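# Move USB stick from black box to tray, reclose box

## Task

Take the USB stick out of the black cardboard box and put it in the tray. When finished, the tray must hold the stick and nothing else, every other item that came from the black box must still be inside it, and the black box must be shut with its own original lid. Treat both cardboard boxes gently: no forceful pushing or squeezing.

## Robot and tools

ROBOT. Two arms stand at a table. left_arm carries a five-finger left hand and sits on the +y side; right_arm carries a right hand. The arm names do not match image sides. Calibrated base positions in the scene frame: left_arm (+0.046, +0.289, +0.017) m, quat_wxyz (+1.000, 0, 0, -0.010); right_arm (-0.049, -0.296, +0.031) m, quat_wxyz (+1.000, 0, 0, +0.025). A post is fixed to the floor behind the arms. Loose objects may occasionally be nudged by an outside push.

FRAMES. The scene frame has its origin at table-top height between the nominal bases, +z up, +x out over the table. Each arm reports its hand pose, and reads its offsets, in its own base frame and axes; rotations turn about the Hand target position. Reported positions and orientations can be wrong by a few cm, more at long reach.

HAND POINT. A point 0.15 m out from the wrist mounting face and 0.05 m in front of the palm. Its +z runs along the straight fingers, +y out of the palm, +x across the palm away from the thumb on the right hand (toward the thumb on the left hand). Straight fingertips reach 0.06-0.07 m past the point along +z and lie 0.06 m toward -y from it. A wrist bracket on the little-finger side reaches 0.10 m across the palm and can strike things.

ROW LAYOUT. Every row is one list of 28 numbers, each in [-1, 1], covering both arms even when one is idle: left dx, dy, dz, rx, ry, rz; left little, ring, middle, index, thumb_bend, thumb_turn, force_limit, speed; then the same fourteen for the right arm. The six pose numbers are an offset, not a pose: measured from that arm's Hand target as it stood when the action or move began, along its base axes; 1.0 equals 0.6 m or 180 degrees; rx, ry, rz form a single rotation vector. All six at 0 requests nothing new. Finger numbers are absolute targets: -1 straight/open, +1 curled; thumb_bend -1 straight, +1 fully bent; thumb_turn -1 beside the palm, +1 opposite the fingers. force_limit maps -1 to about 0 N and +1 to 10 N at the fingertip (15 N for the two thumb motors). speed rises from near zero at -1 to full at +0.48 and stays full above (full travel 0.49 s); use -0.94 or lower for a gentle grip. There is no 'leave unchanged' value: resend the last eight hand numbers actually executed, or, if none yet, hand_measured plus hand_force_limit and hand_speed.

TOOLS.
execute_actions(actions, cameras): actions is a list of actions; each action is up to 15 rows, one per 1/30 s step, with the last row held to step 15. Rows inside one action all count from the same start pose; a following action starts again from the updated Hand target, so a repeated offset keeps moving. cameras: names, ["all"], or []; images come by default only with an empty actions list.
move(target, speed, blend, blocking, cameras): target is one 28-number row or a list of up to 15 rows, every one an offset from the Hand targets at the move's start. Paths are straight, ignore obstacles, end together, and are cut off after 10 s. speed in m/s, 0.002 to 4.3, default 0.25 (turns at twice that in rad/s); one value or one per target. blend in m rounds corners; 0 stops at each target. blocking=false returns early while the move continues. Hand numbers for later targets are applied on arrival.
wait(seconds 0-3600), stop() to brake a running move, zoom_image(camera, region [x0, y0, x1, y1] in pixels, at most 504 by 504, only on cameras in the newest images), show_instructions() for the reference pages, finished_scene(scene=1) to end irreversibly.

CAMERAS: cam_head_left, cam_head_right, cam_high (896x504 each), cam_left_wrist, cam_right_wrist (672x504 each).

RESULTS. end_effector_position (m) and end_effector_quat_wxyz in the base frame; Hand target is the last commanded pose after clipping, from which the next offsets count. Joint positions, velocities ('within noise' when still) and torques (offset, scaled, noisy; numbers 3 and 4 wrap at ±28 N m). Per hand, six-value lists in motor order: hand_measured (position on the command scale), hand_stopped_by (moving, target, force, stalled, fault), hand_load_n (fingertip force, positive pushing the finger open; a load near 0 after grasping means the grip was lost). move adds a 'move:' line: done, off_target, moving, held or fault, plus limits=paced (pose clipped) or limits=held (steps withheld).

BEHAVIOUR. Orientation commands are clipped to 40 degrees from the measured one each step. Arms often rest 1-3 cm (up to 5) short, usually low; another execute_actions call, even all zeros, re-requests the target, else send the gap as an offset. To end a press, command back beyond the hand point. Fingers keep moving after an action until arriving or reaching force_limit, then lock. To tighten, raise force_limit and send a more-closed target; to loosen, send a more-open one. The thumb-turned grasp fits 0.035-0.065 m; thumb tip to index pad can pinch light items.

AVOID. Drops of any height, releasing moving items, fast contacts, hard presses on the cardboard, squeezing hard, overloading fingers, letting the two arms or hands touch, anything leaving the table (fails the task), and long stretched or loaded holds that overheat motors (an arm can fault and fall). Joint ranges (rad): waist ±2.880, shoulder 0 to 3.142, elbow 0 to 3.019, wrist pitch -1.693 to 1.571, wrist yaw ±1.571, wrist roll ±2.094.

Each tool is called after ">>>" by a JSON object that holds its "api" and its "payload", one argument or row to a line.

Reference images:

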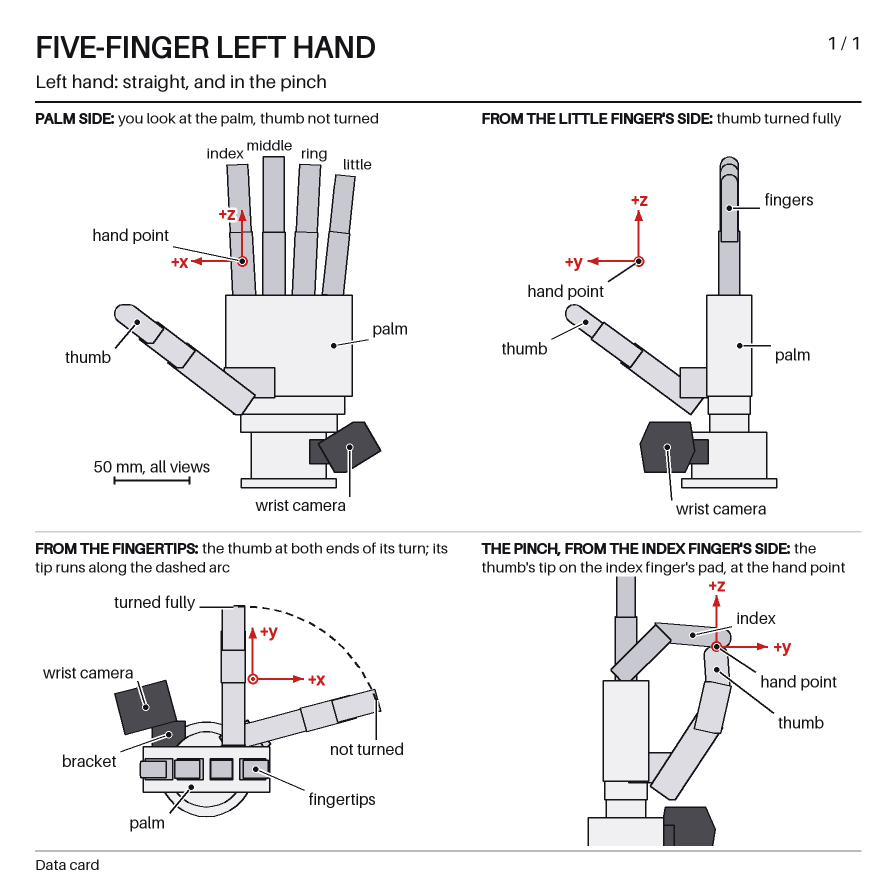

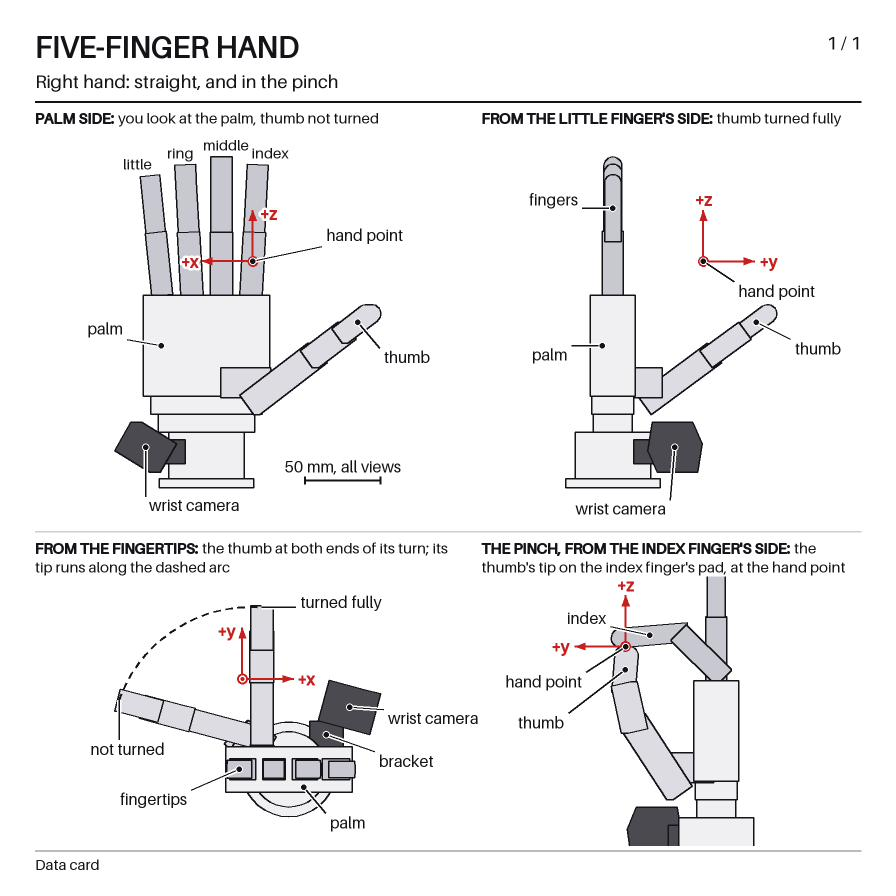

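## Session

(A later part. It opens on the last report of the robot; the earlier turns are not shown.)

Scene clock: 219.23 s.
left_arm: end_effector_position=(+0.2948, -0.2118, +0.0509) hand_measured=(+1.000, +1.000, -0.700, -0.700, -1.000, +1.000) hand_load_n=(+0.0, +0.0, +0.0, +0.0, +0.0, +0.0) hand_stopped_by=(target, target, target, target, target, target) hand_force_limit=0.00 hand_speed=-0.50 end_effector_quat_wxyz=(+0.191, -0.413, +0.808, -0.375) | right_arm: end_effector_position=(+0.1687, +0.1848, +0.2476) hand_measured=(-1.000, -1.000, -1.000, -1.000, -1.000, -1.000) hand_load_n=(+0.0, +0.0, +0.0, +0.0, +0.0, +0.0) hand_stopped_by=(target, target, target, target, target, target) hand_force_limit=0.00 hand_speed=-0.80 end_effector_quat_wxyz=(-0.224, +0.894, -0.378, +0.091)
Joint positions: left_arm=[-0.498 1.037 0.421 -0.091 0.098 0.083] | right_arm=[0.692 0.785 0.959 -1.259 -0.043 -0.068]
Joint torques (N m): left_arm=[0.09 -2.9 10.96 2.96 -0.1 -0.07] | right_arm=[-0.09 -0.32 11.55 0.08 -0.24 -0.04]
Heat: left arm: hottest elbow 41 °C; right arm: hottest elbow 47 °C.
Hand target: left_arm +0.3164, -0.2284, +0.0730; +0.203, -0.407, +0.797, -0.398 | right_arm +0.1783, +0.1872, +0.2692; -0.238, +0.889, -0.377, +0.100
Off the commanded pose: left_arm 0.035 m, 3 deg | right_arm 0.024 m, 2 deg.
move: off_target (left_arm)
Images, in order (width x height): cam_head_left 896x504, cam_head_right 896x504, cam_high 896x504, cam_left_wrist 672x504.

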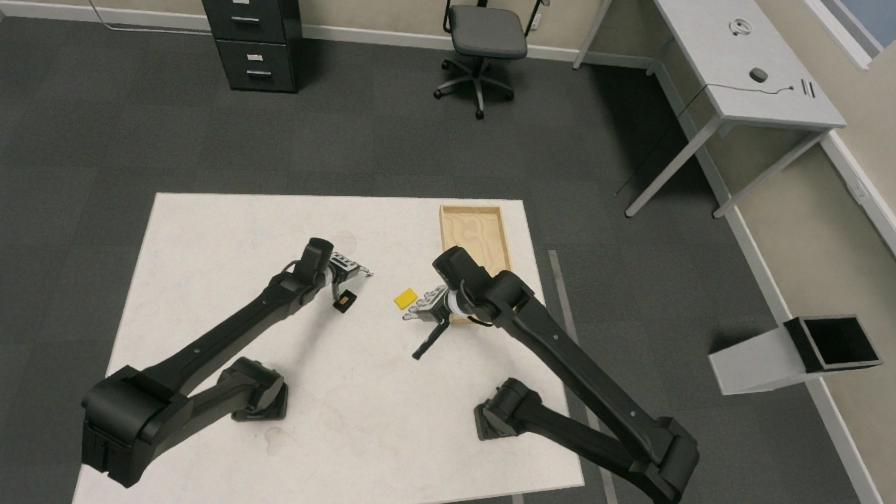

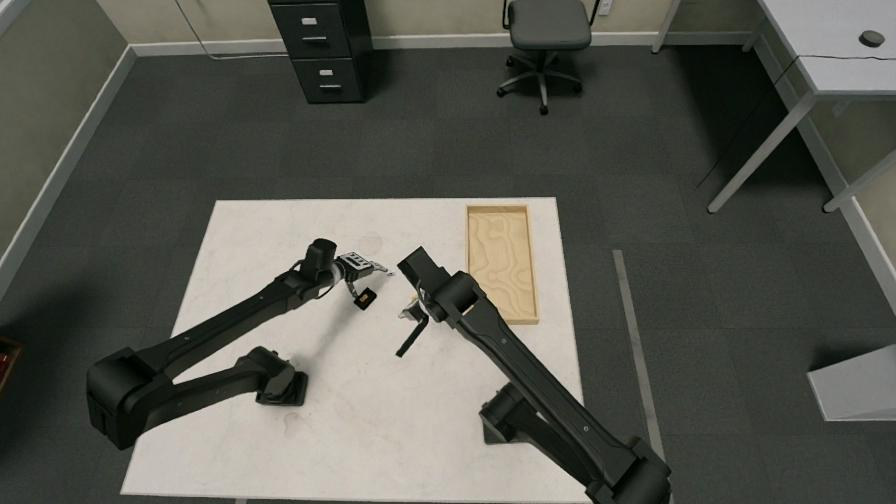

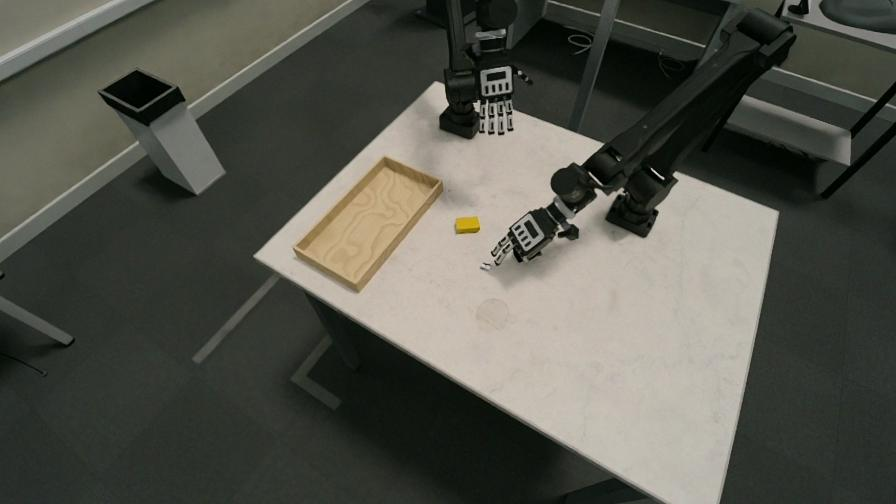

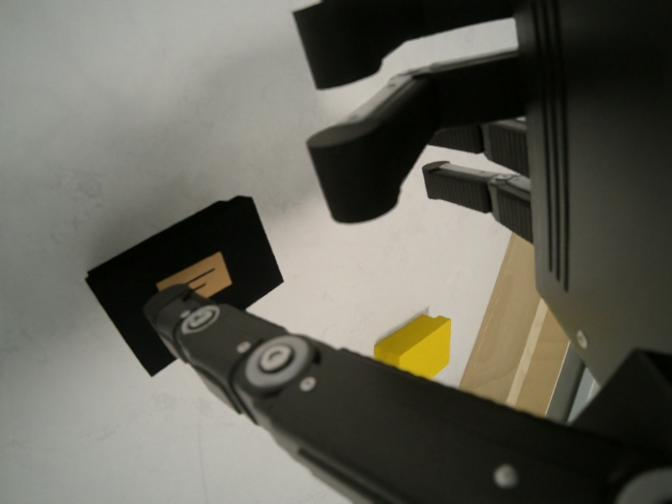

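>>> {"api": "move", "payload": {
  "target": [-0.032,0.013,-0.045,0,0,0,1,1,-0.7,-0.7,-1,1,0,-0.5,0,0,0,0,0,0,-1,-1,-1,-1,-1,-1,0,-0.8],
  "speed": 0.06,
  "cameras": ["cam_left_wrist", "cam_head_left","cam_head_right","cam_high"]
}}

>>> {"api": "zoom_image", "payload": {
  "camera": "cam_head_left",
  "region": [300, 240, 400, 320]
}}

>>> {"api": "zoom_image", "payload": {
  "camera": "cam_high",
  "region": [470, 200, 570, 280]
}}

>>> {"api": "zoom_image", "payload": {
  "camera": "cam_left_wrist",
  "region": [50, 100, 450, 400]
}}

Scene clock: 262.37 s.
left_arm: end_effector_position=(+0.2988, -0.2164, +0.0489) hand_measured=(+1.000, +1.000, -0.700, -0.700, -1.000, +1.000) hand_load_n=(+0.0, +0.0, +0.0, -0.5, +0.0, +0.0) hand_stopped_by=(target, target, target, target, target, target) hand_force_limit=0.00 hand_speed=-0.50 end_effector_quat_wxyz=(+0.205, -0.407, +0.798, -0.394) | right_arm: end_effector_position=(+0.1687, +0.1848, +0.2476) hand_measured=(-1.000, -1.000, -1.000, -1.000, -1.000, -1.000) hand_load_n=(-0.5, +0.0, +0.0, +0.0, +0.0, +0.0) hand_stopped_by=(target, target, target, target, target, target) hand_force_limit=0.00 hand_speed=-0.80 end_effector_quat_wxyz=(-0.224, +0.894, -0.378, +0.091)
Joint positions: left_arm=[-0.508 1.045 0.39 0.002 0.089 0.076] | right_arm=[0.692 0.785 0.959 -1.259 -0.043 -0.068]
Joint torques (N m): left_arm=[0.03 -2.9 6.75 3.07 -0.1 -0.04] | right_arm=[-0.09 -0.62 11.58 0.06 -0.23 -0.04]
Heat: left arm: hottest elbow 40 °C; right arm: hottest elbow 47 °C.
Hand target: left_arm +0.2974, -0.2205, +0.0461; +0.203, -0.407, +0.797, -0.398 | right_arm +0.1783, +0.1872, +0.2692; -0.238, +0.889, -0.377, +0.100
Off the commanded pose: left_arm 0.005 m, 0 deg | right_arm 0.024 m, 2 deg.
move: done
Images, in order (width x height): cam_head_left 896x504, cam_head_right 896x504, cam_high 896x504, cam_left_wrist 672x504.

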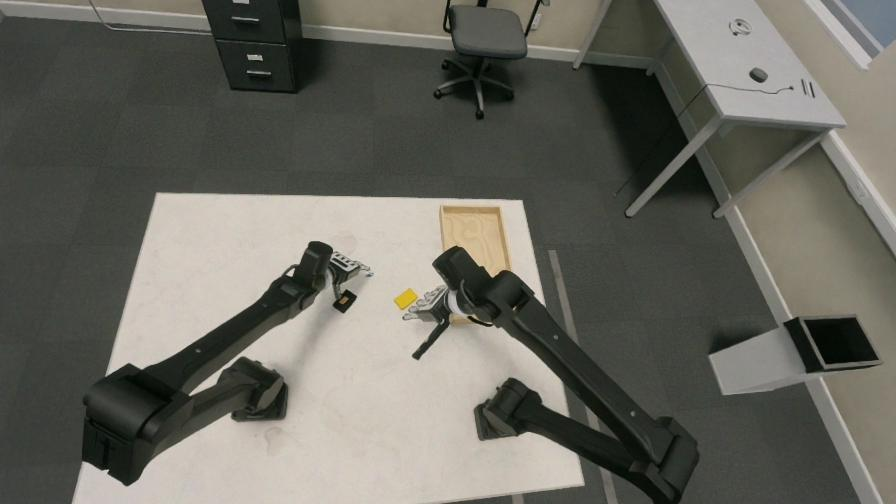

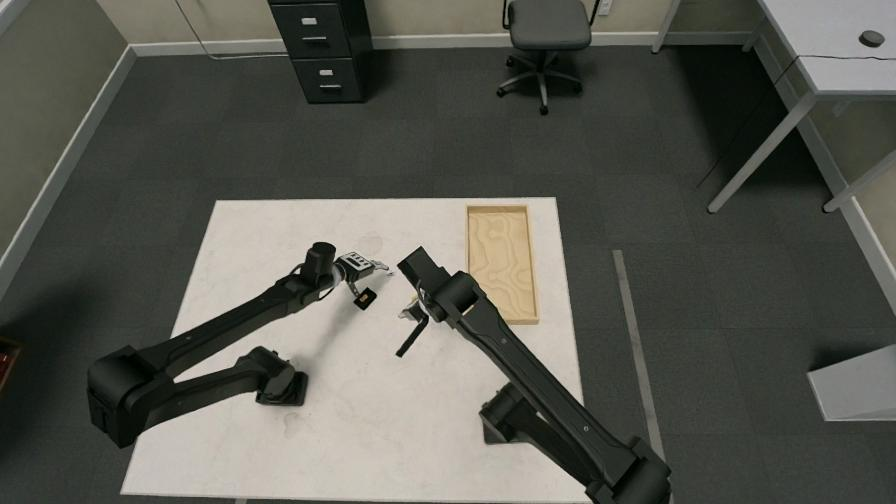

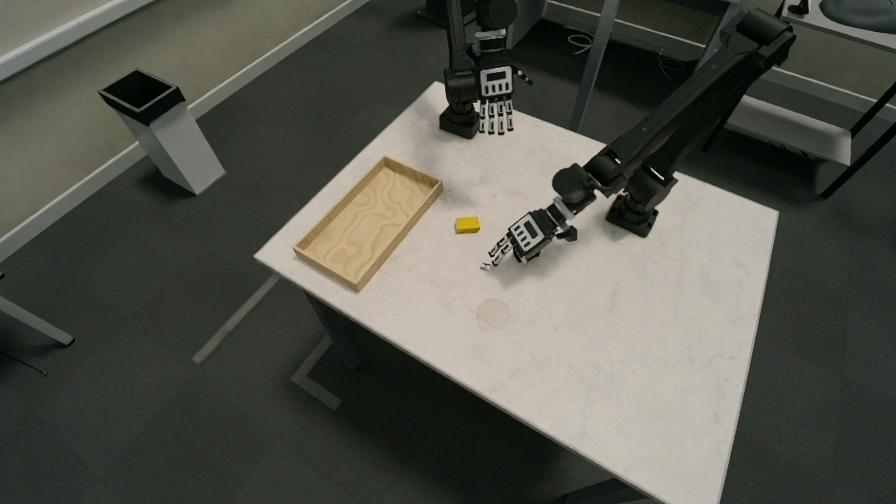

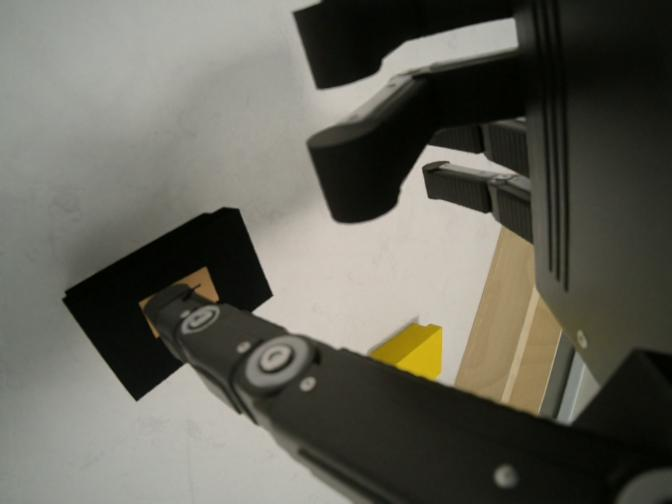

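Scaled by 5.040 from the camera's image (finer frame: 1280x720).

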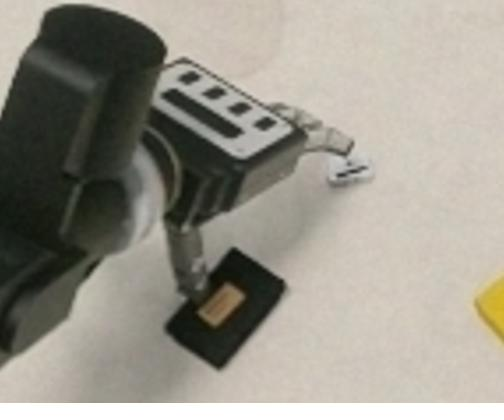

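Scaled by 5.040 from the camera's image (finer frame: 1280x720).

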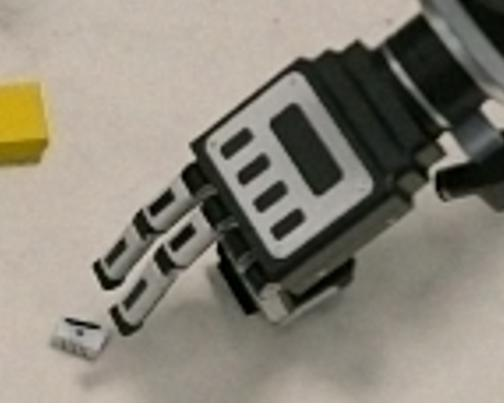

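Scaled by 1.260 from the camera's image (finer frame: 960x720).

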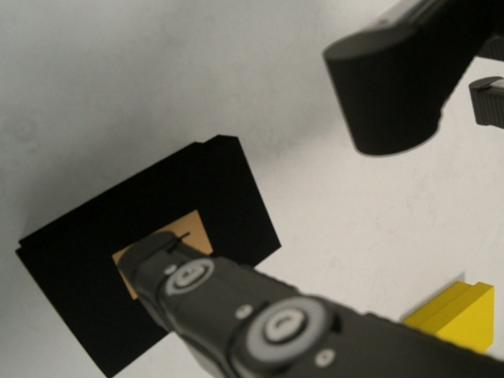

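>>> {"api": "move", "payload": {
  "target": [0,0,0.06,0,0,0,1,1,-0.7,-0.7,-1,1,0,-0.5,0,0,0,0,0,0,-1,-1,-1,-1,-1,-1,0,-0.8],
  "speed": 0.06,
  "cameras": ["cam_left_wrist", "cam_head_left","cam_head_right","cam_high"]
}}

>>> {"api": "zoom_image", "payload": {
  "camera": "cam_head_left",
  "region": [300, 240, 400, 320]
}}

>>> {"api": "zoom_image", "payload": {
  "camera": "cam_head_right",
  "region": [320, 240, 420, 320]
}}

Scene clock: 277.97 s.
left_arm: end_effector_position=(+0.2804, -0.2062, +0.0531) hand_measured=(+1.000, +1.000, -0.700, -0.700, -1.000, +1.000) hand_load_n=(+0.0, +0.5, +0.0, +0.0, +0.0, +0.0) hand_stopped_by=(target, target, target, target, target, target) hand_force_limit=0.00 hand_speed=-0.50 end_effector_quat_wxyz=(+0.192, -0.413, +0.807, -0.376) | right_arm: end_effector_position=(+0.1687, +0.1848, +0.2476) hand_measured=(-1.000, -1.000, -1.000, -1.000, -1.000, -1.000) hand_load_n=(-0.5, +0.0, +0.0, +0.0, +0.0, +0.0) hand_stopped_by=(target, target, target, target, target, target) hand_force_limit=0.00 hand_speed=-0.80 end_effector_quat_wxyz=(-0.224, +0.894, -0.378, +0.091)
Joint positions: left_arm=[-0.508 0.969 0.39 -0.124 0.089 0.075] | right_arm=[0.692 0.785 0.959 -1.259 -0.043 -0.068]
Joint torques (N m): left_arm=[0.09 -4.01 11.48 1.61 -0.06 -0.05] | right_arm=[0.09 -0.62 11.51 0.12 -0.24 -0.05]
Heat: left arm: hottest elbow 40 °C; right arm: hottest elbow 48 °C.
Hand target: left_arm +0.2973, -0.2205, +0.0821; +0.203, -0.407, +0.797, -0.398 | right_arm +0.1783, +0.1872, +0.2692; -0.238, +0.889, -0.377, +0.100
Off the commanded pose: left_arm 0.037 m, 3 deg | right_arm 0.024 m, 2 deg.
move: off_target (left_arm)
Images, in order (width x height): cam_head_left 896x504, cam_head_right 896x504, cam_high 896x504, cam_left_wrist 672x504.

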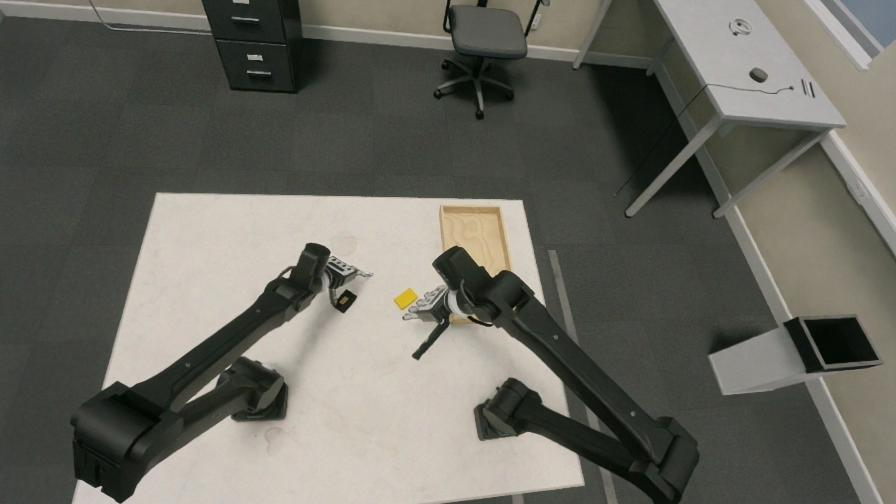

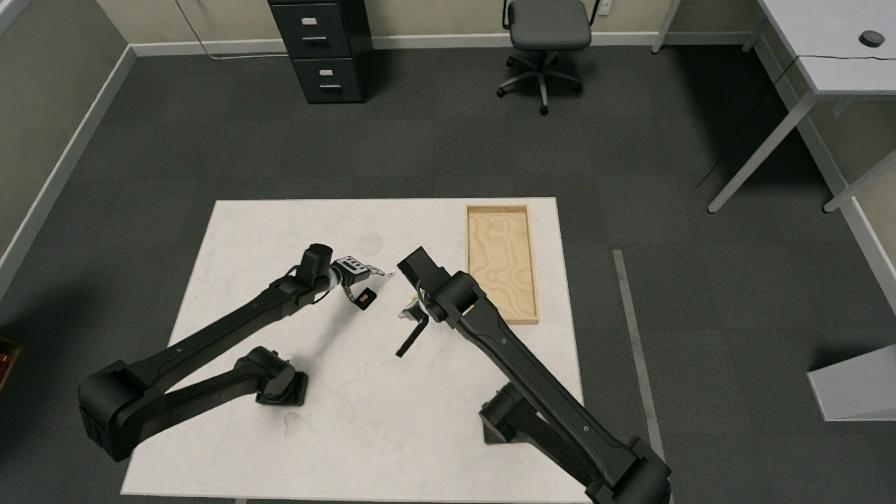

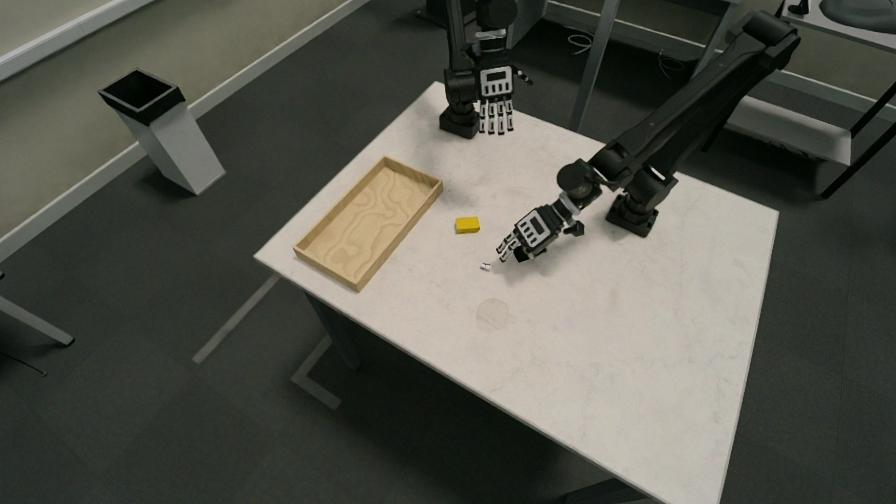

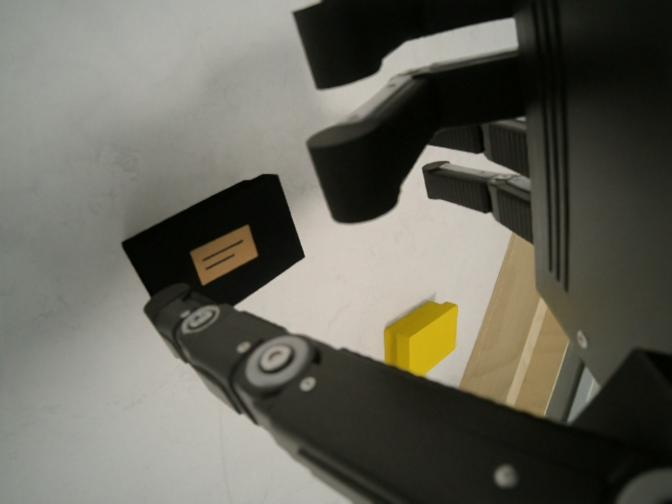

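Scaled by 5.040 from the camera's image (finer frame: 1280x720).

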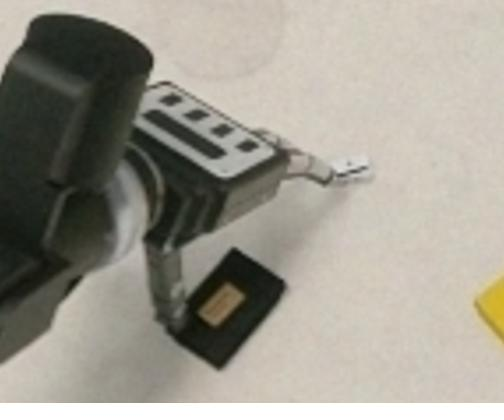

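Scaled by 5.040 from the camera's image (finer frame: 1280x720).

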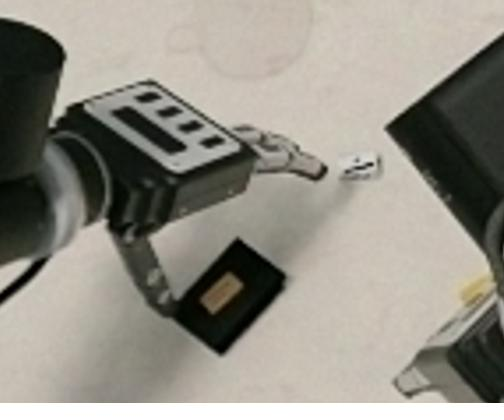

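>>> {"api": "zoom_image", "payload": {
  "camera": "cam_left_wrist",
  "region": [110, 160, 320, 320]
}}

Scaled by 2.400 from the camera's image (finer frame: 960x720).

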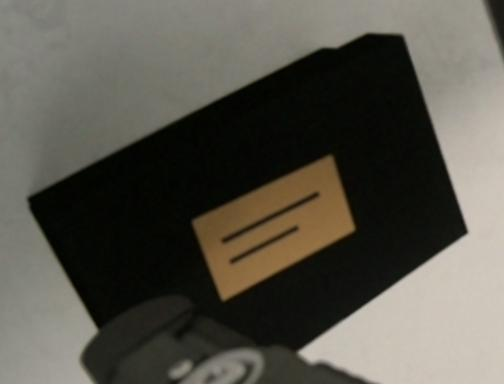

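>>> {"api": "move", "payload": {
  "target": [-0.0207,-0.0053,0,0,0,0,1,1,-0.7,-0.7,-1,1,0,-0.5,0,0,0,0,0,0,-1,-1,-1,-1,-1,-1,0,-0.8],
  "speed": 0.06,
  "cameras": ["cam_left_wrist", "cam_head_left","cam_head_right","cam_high"]
}}

>>> {"api": "zoom_image", "payload": {
  "camera": "cam_head_left",
  "region": [300, 240, 400, 320]
}}

>>> {"api": "zoom_image", "payload": {
  "camera": "cam_head_right",
  "region": [320, 240, 420, 320]
}}

>>> {"api": "zoom_image", "payload": {
  "camera": "cam_high",
  "region": [470, 200, 570, 280]
}}

Scene clock: 326.13 s.
left_arm: end_effector_position=(+0.2750, -0.2137, +0.0620) hand_measured=(+1.000, +1.000, -0.700, -0.700, -1.000, +1.000) hand_load_n=(+0.0, +0.0, +0.0, +0.0, +0.0, +0.0) hand_stopped_by=(target, target, target, target, target, target) hand_force_limit=0.00 hand_speed=-0.50 end_effector_quat_wxyz=(+0.197, -0.409, +0.804, -0.383) | right_arm: end_effector_position=(+0.1687, +0.1848, +0.2476) hand_measured=(-1.000, -1.000, -1.000, -1.000, -1.000, -1.000) hand_load_n=(+0.0, +0.0, +0.0, +0.0, +0.0, +0.0) hand_stopped_by=(target, target, target, target, target, target) hand_force_limit=0.00 hand_speed=-0.80 end_effector_quat_wxyz=(-0.224, +0.894, -0.378, +0.091)
Joint positions: left_arm=[-0.547 0.934 0.39 -0.138 0.06 0.054] | right_arm=[0.692 0.785 0.959 -1.259 -0.043 -0.068]
Joint torques (N m): left_arm=[0.26 -3.49 10.39 1.65 -0.11 -0.06] | right_arm=[0.03 -0.56 11.54 0.09 -0.23 -0.04]
Heat: left arm: hottest elbow 46 °C; right arm: hottest elbow 48 °C.
Hand target: left_arm +0.2849, -0.2238, +0.0821; +0.203, -0.407, +0.797, -0.398 | right_arm +0.1783, +0.1872, +0.2692; -0.238, +0.889, -0.377, +0.100
Off the commanded pose: left_arm 0.025 m, 2 deg | right_arm 0.024 m, 2 deg.
move: off_target (left_arm)
Images, in order (width x height): cam_head_left 896x504, cam_head_right 896x504, cam_high 896x504, cam_left_wrist 672x504.

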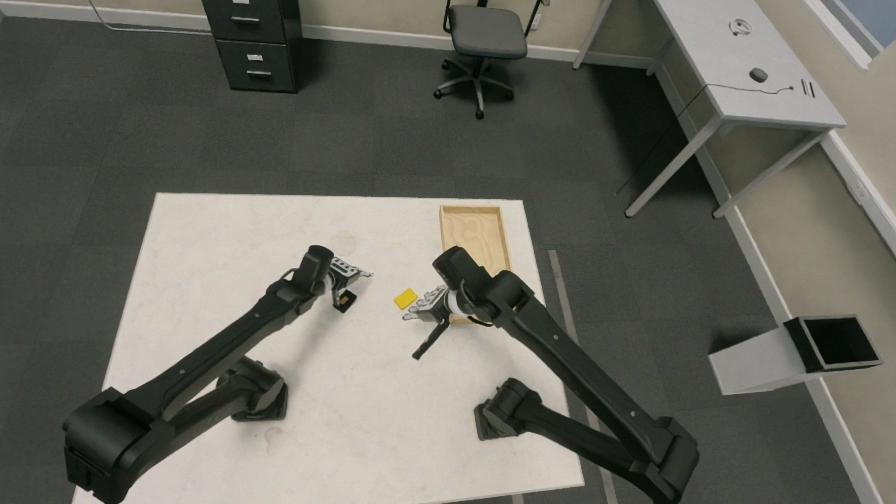

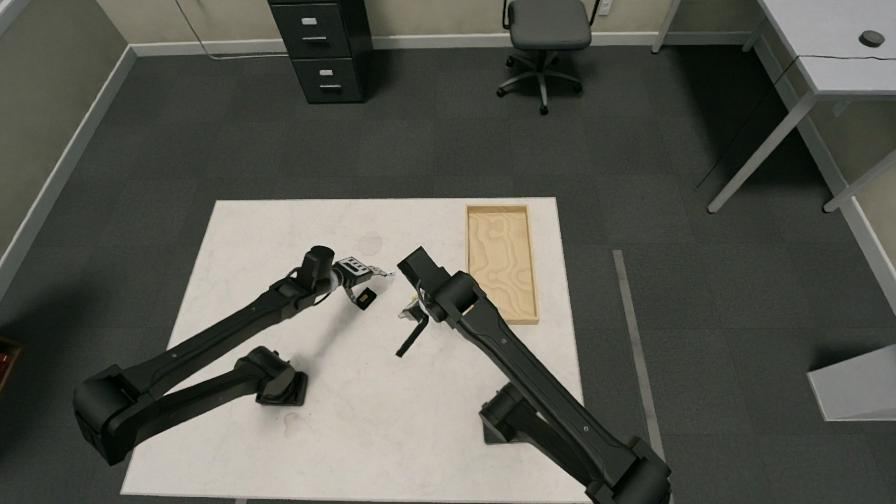

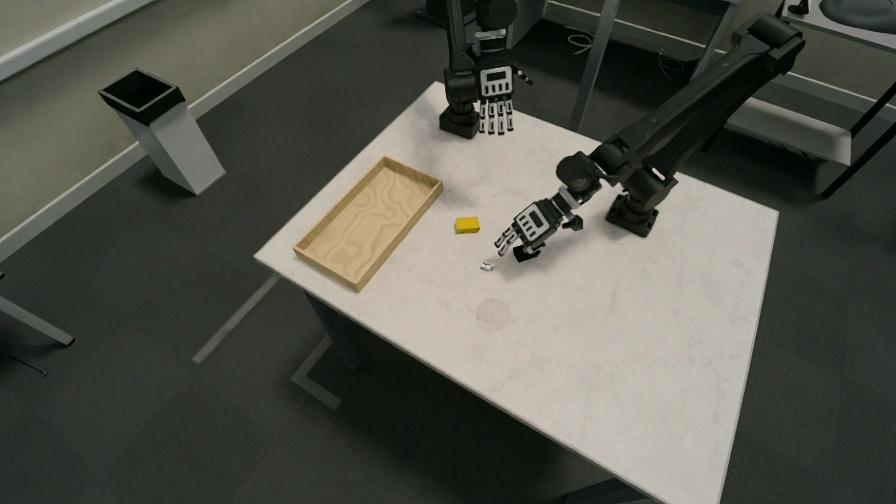

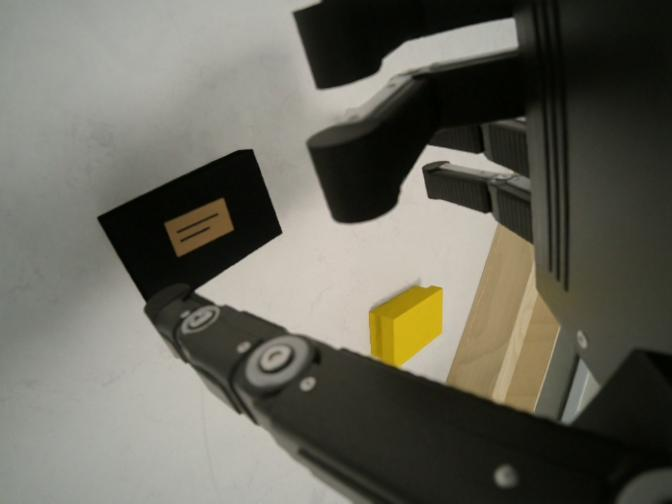

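Scaled by 5.040 from the camera's image (finer frame: 1280x720).

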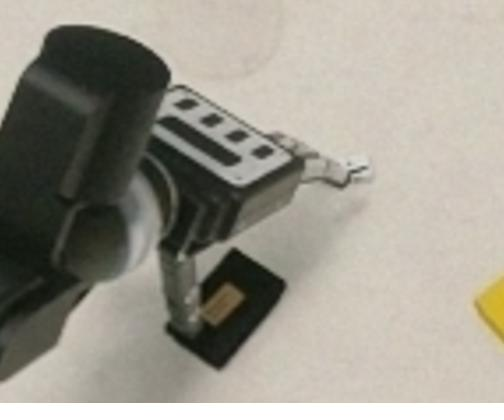

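Scaled by 5.040 from the camera's image (finer frame: 1280x720).

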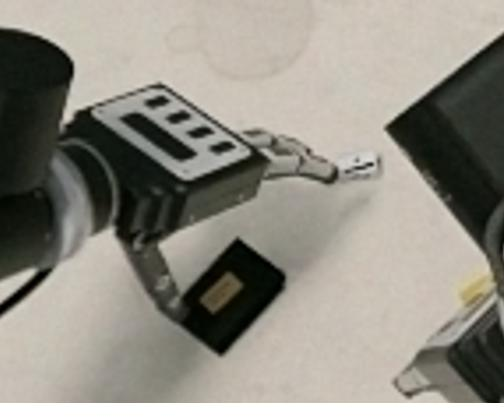

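Scaled by 5.040 from the camera's image (finer frame: 1280x720).

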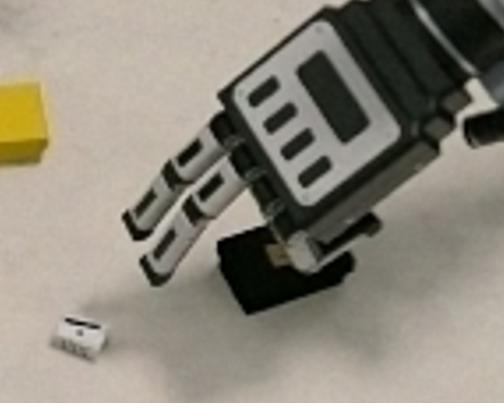

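>>> {"api": "move", "payload": {
  "target": [
    [-0.010,0.0033,0,0,0,0,1,1,-0.7,-0.7,-1,1,0,-0.5,0,0,0,0,0,0,-1,-1,-1,-1,-1,-1,0,-0.8],
    [-0.010,0.0033,-0.02,0,0,0,1,1,-0.7,-0.7,-1,1,0,-0.5,0,0,0,0,0,0,-1,-1,-1,-1,-1,-1,0,-0.8]
  ],
  "speed": 0.04,
  "cameras": ["cam_left_wrist", "cam_head_left","cam_head_right","cam_high"]
}}

>>> {"api": "zoom_image", "payload": {
  "camera": "cam_head_left",
  "region": [300, 240, 400, 320]
}}

>>> {"api": "zoom_image", "payload": {
  "camera": "cam_head_right",
  "region": [320, 240, 420, 320]
}}

>>> {"api": "zoom_image", "payload": {
  "camera": "cam_high",
  "region": [470, 200, 570, 280]
}}

Scene clock: 349.83 s.
left_arm: end_effector_position=(+0.2765, -0.2156, +0.0680) hand_measured=(+1.000, +1.000, -0.700, -0.700, -1.000, +1.000) hand_load_n=(+0.0, +0.0, +0.0, +0.0, +0.0, +0.0) hand_stopped_by=(target, target, target, target, target, target) hand_force_limit=0.00 hand_speed=-0.50 end_effector_quat_wxyz=(+0.203, -0.408, +0.800, -0.391) | right_arm: end_effector_position=(+0.1687, +0.1848, +0.2476) hand_measured=(-1.000, -1.000, -1.000, -1.000, -1.000, -1.000) hand_load_n=(+0.0, +0.0, +0.0, +0.0, +0.0, +0.0) hand_stopped_by=(target, target, target, target, target, target) hand_force_limit=0.00 hand_speed=-0.80 end_effector_quat_wxyz=(-0.224, +0.894, -0.378, +0.091)
Joint positions: left_arm=[-0.551 0.918 0.39 -0.133 0.055 0.05] | right_arm=[0.692 0.785 0.959 -1.259 -0.043 -0.068]
Joint torques (N m): left_arm=[-0.03 -1.79 7.97 3 -0.12 -0.05] | right_arm=[-0.03 -0.38 11.6 0.08 -0.22 -0.06]
Heat: left arm: hottest elbow 46 °C; right arm: hottest elbow 48 °C.
Hand target: left_arm +0.2789, -0.2218, +0.0701; +0.203, -0.407, +0.797, -0.398 | right_arm +0.1783, +0.1872, +0.2692; -0.238, +0.889, -0.377, +0.100
Off the commanded pose: left_arm 0.007 m, 1 deg | right_arm 0.024 m, 2 deg.
move: done
Images, in order (width x height): cam_head_left 896x504, cam_head_right 896x504, cam_high 896x504, cam_left_wrist 672x504.

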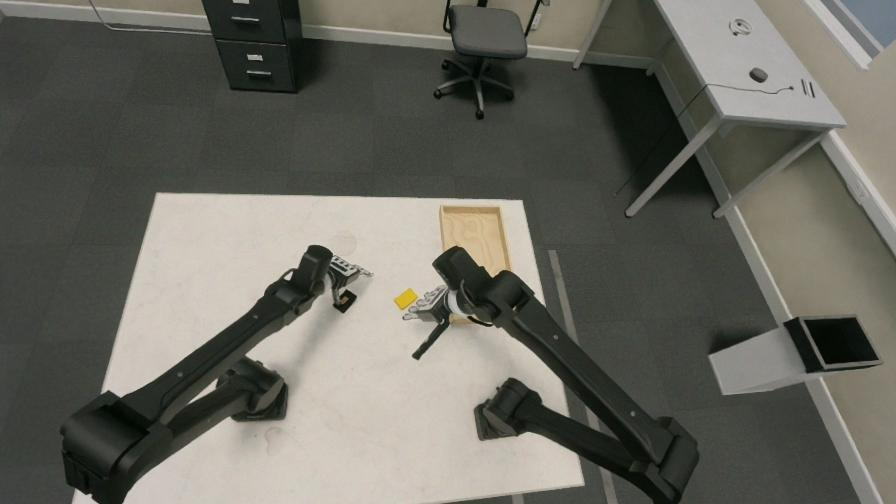

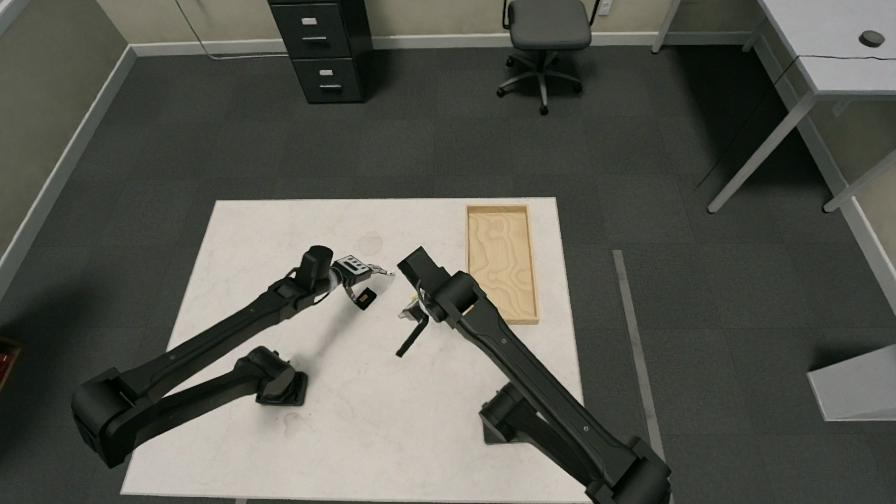

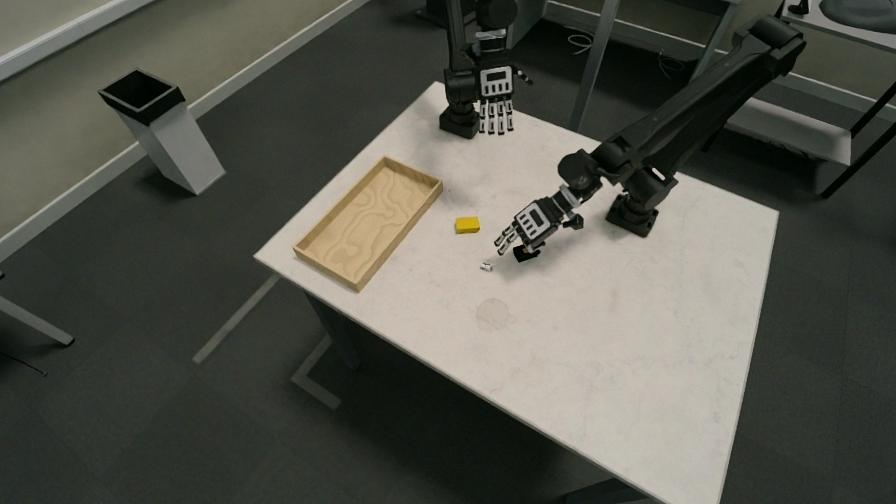

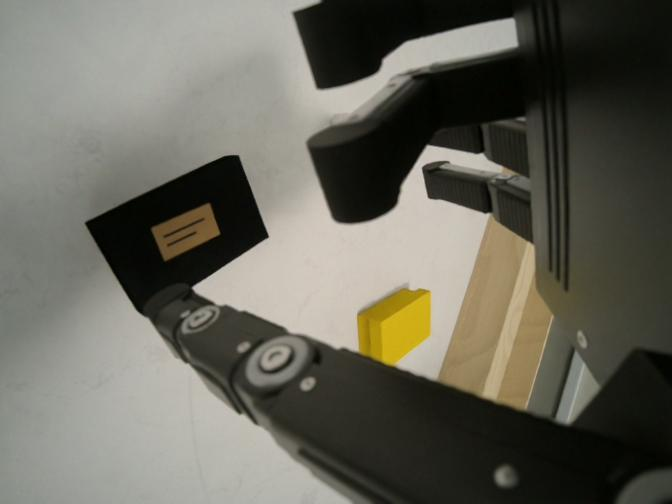

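Scaled by 5.040 from the camera's image (finer frame: 1280x720).

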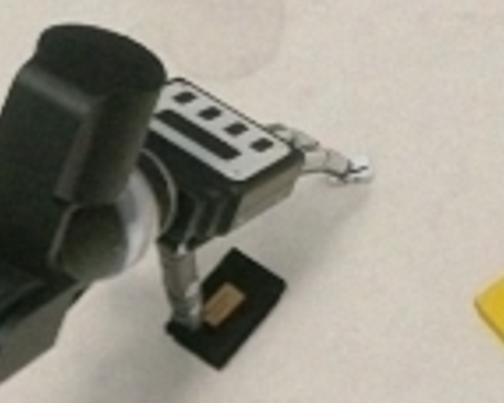

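Scaled by 5.040 from the camera's image (finer frame: 1280x720).

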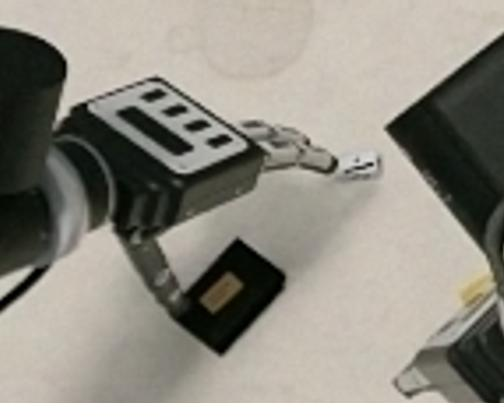

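Scaled by 5.040 from the camera's image (finer frame: 1280x720).

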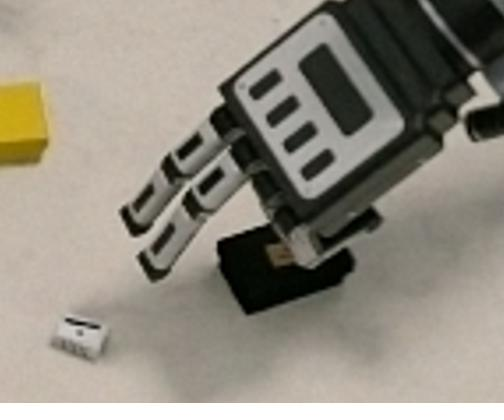

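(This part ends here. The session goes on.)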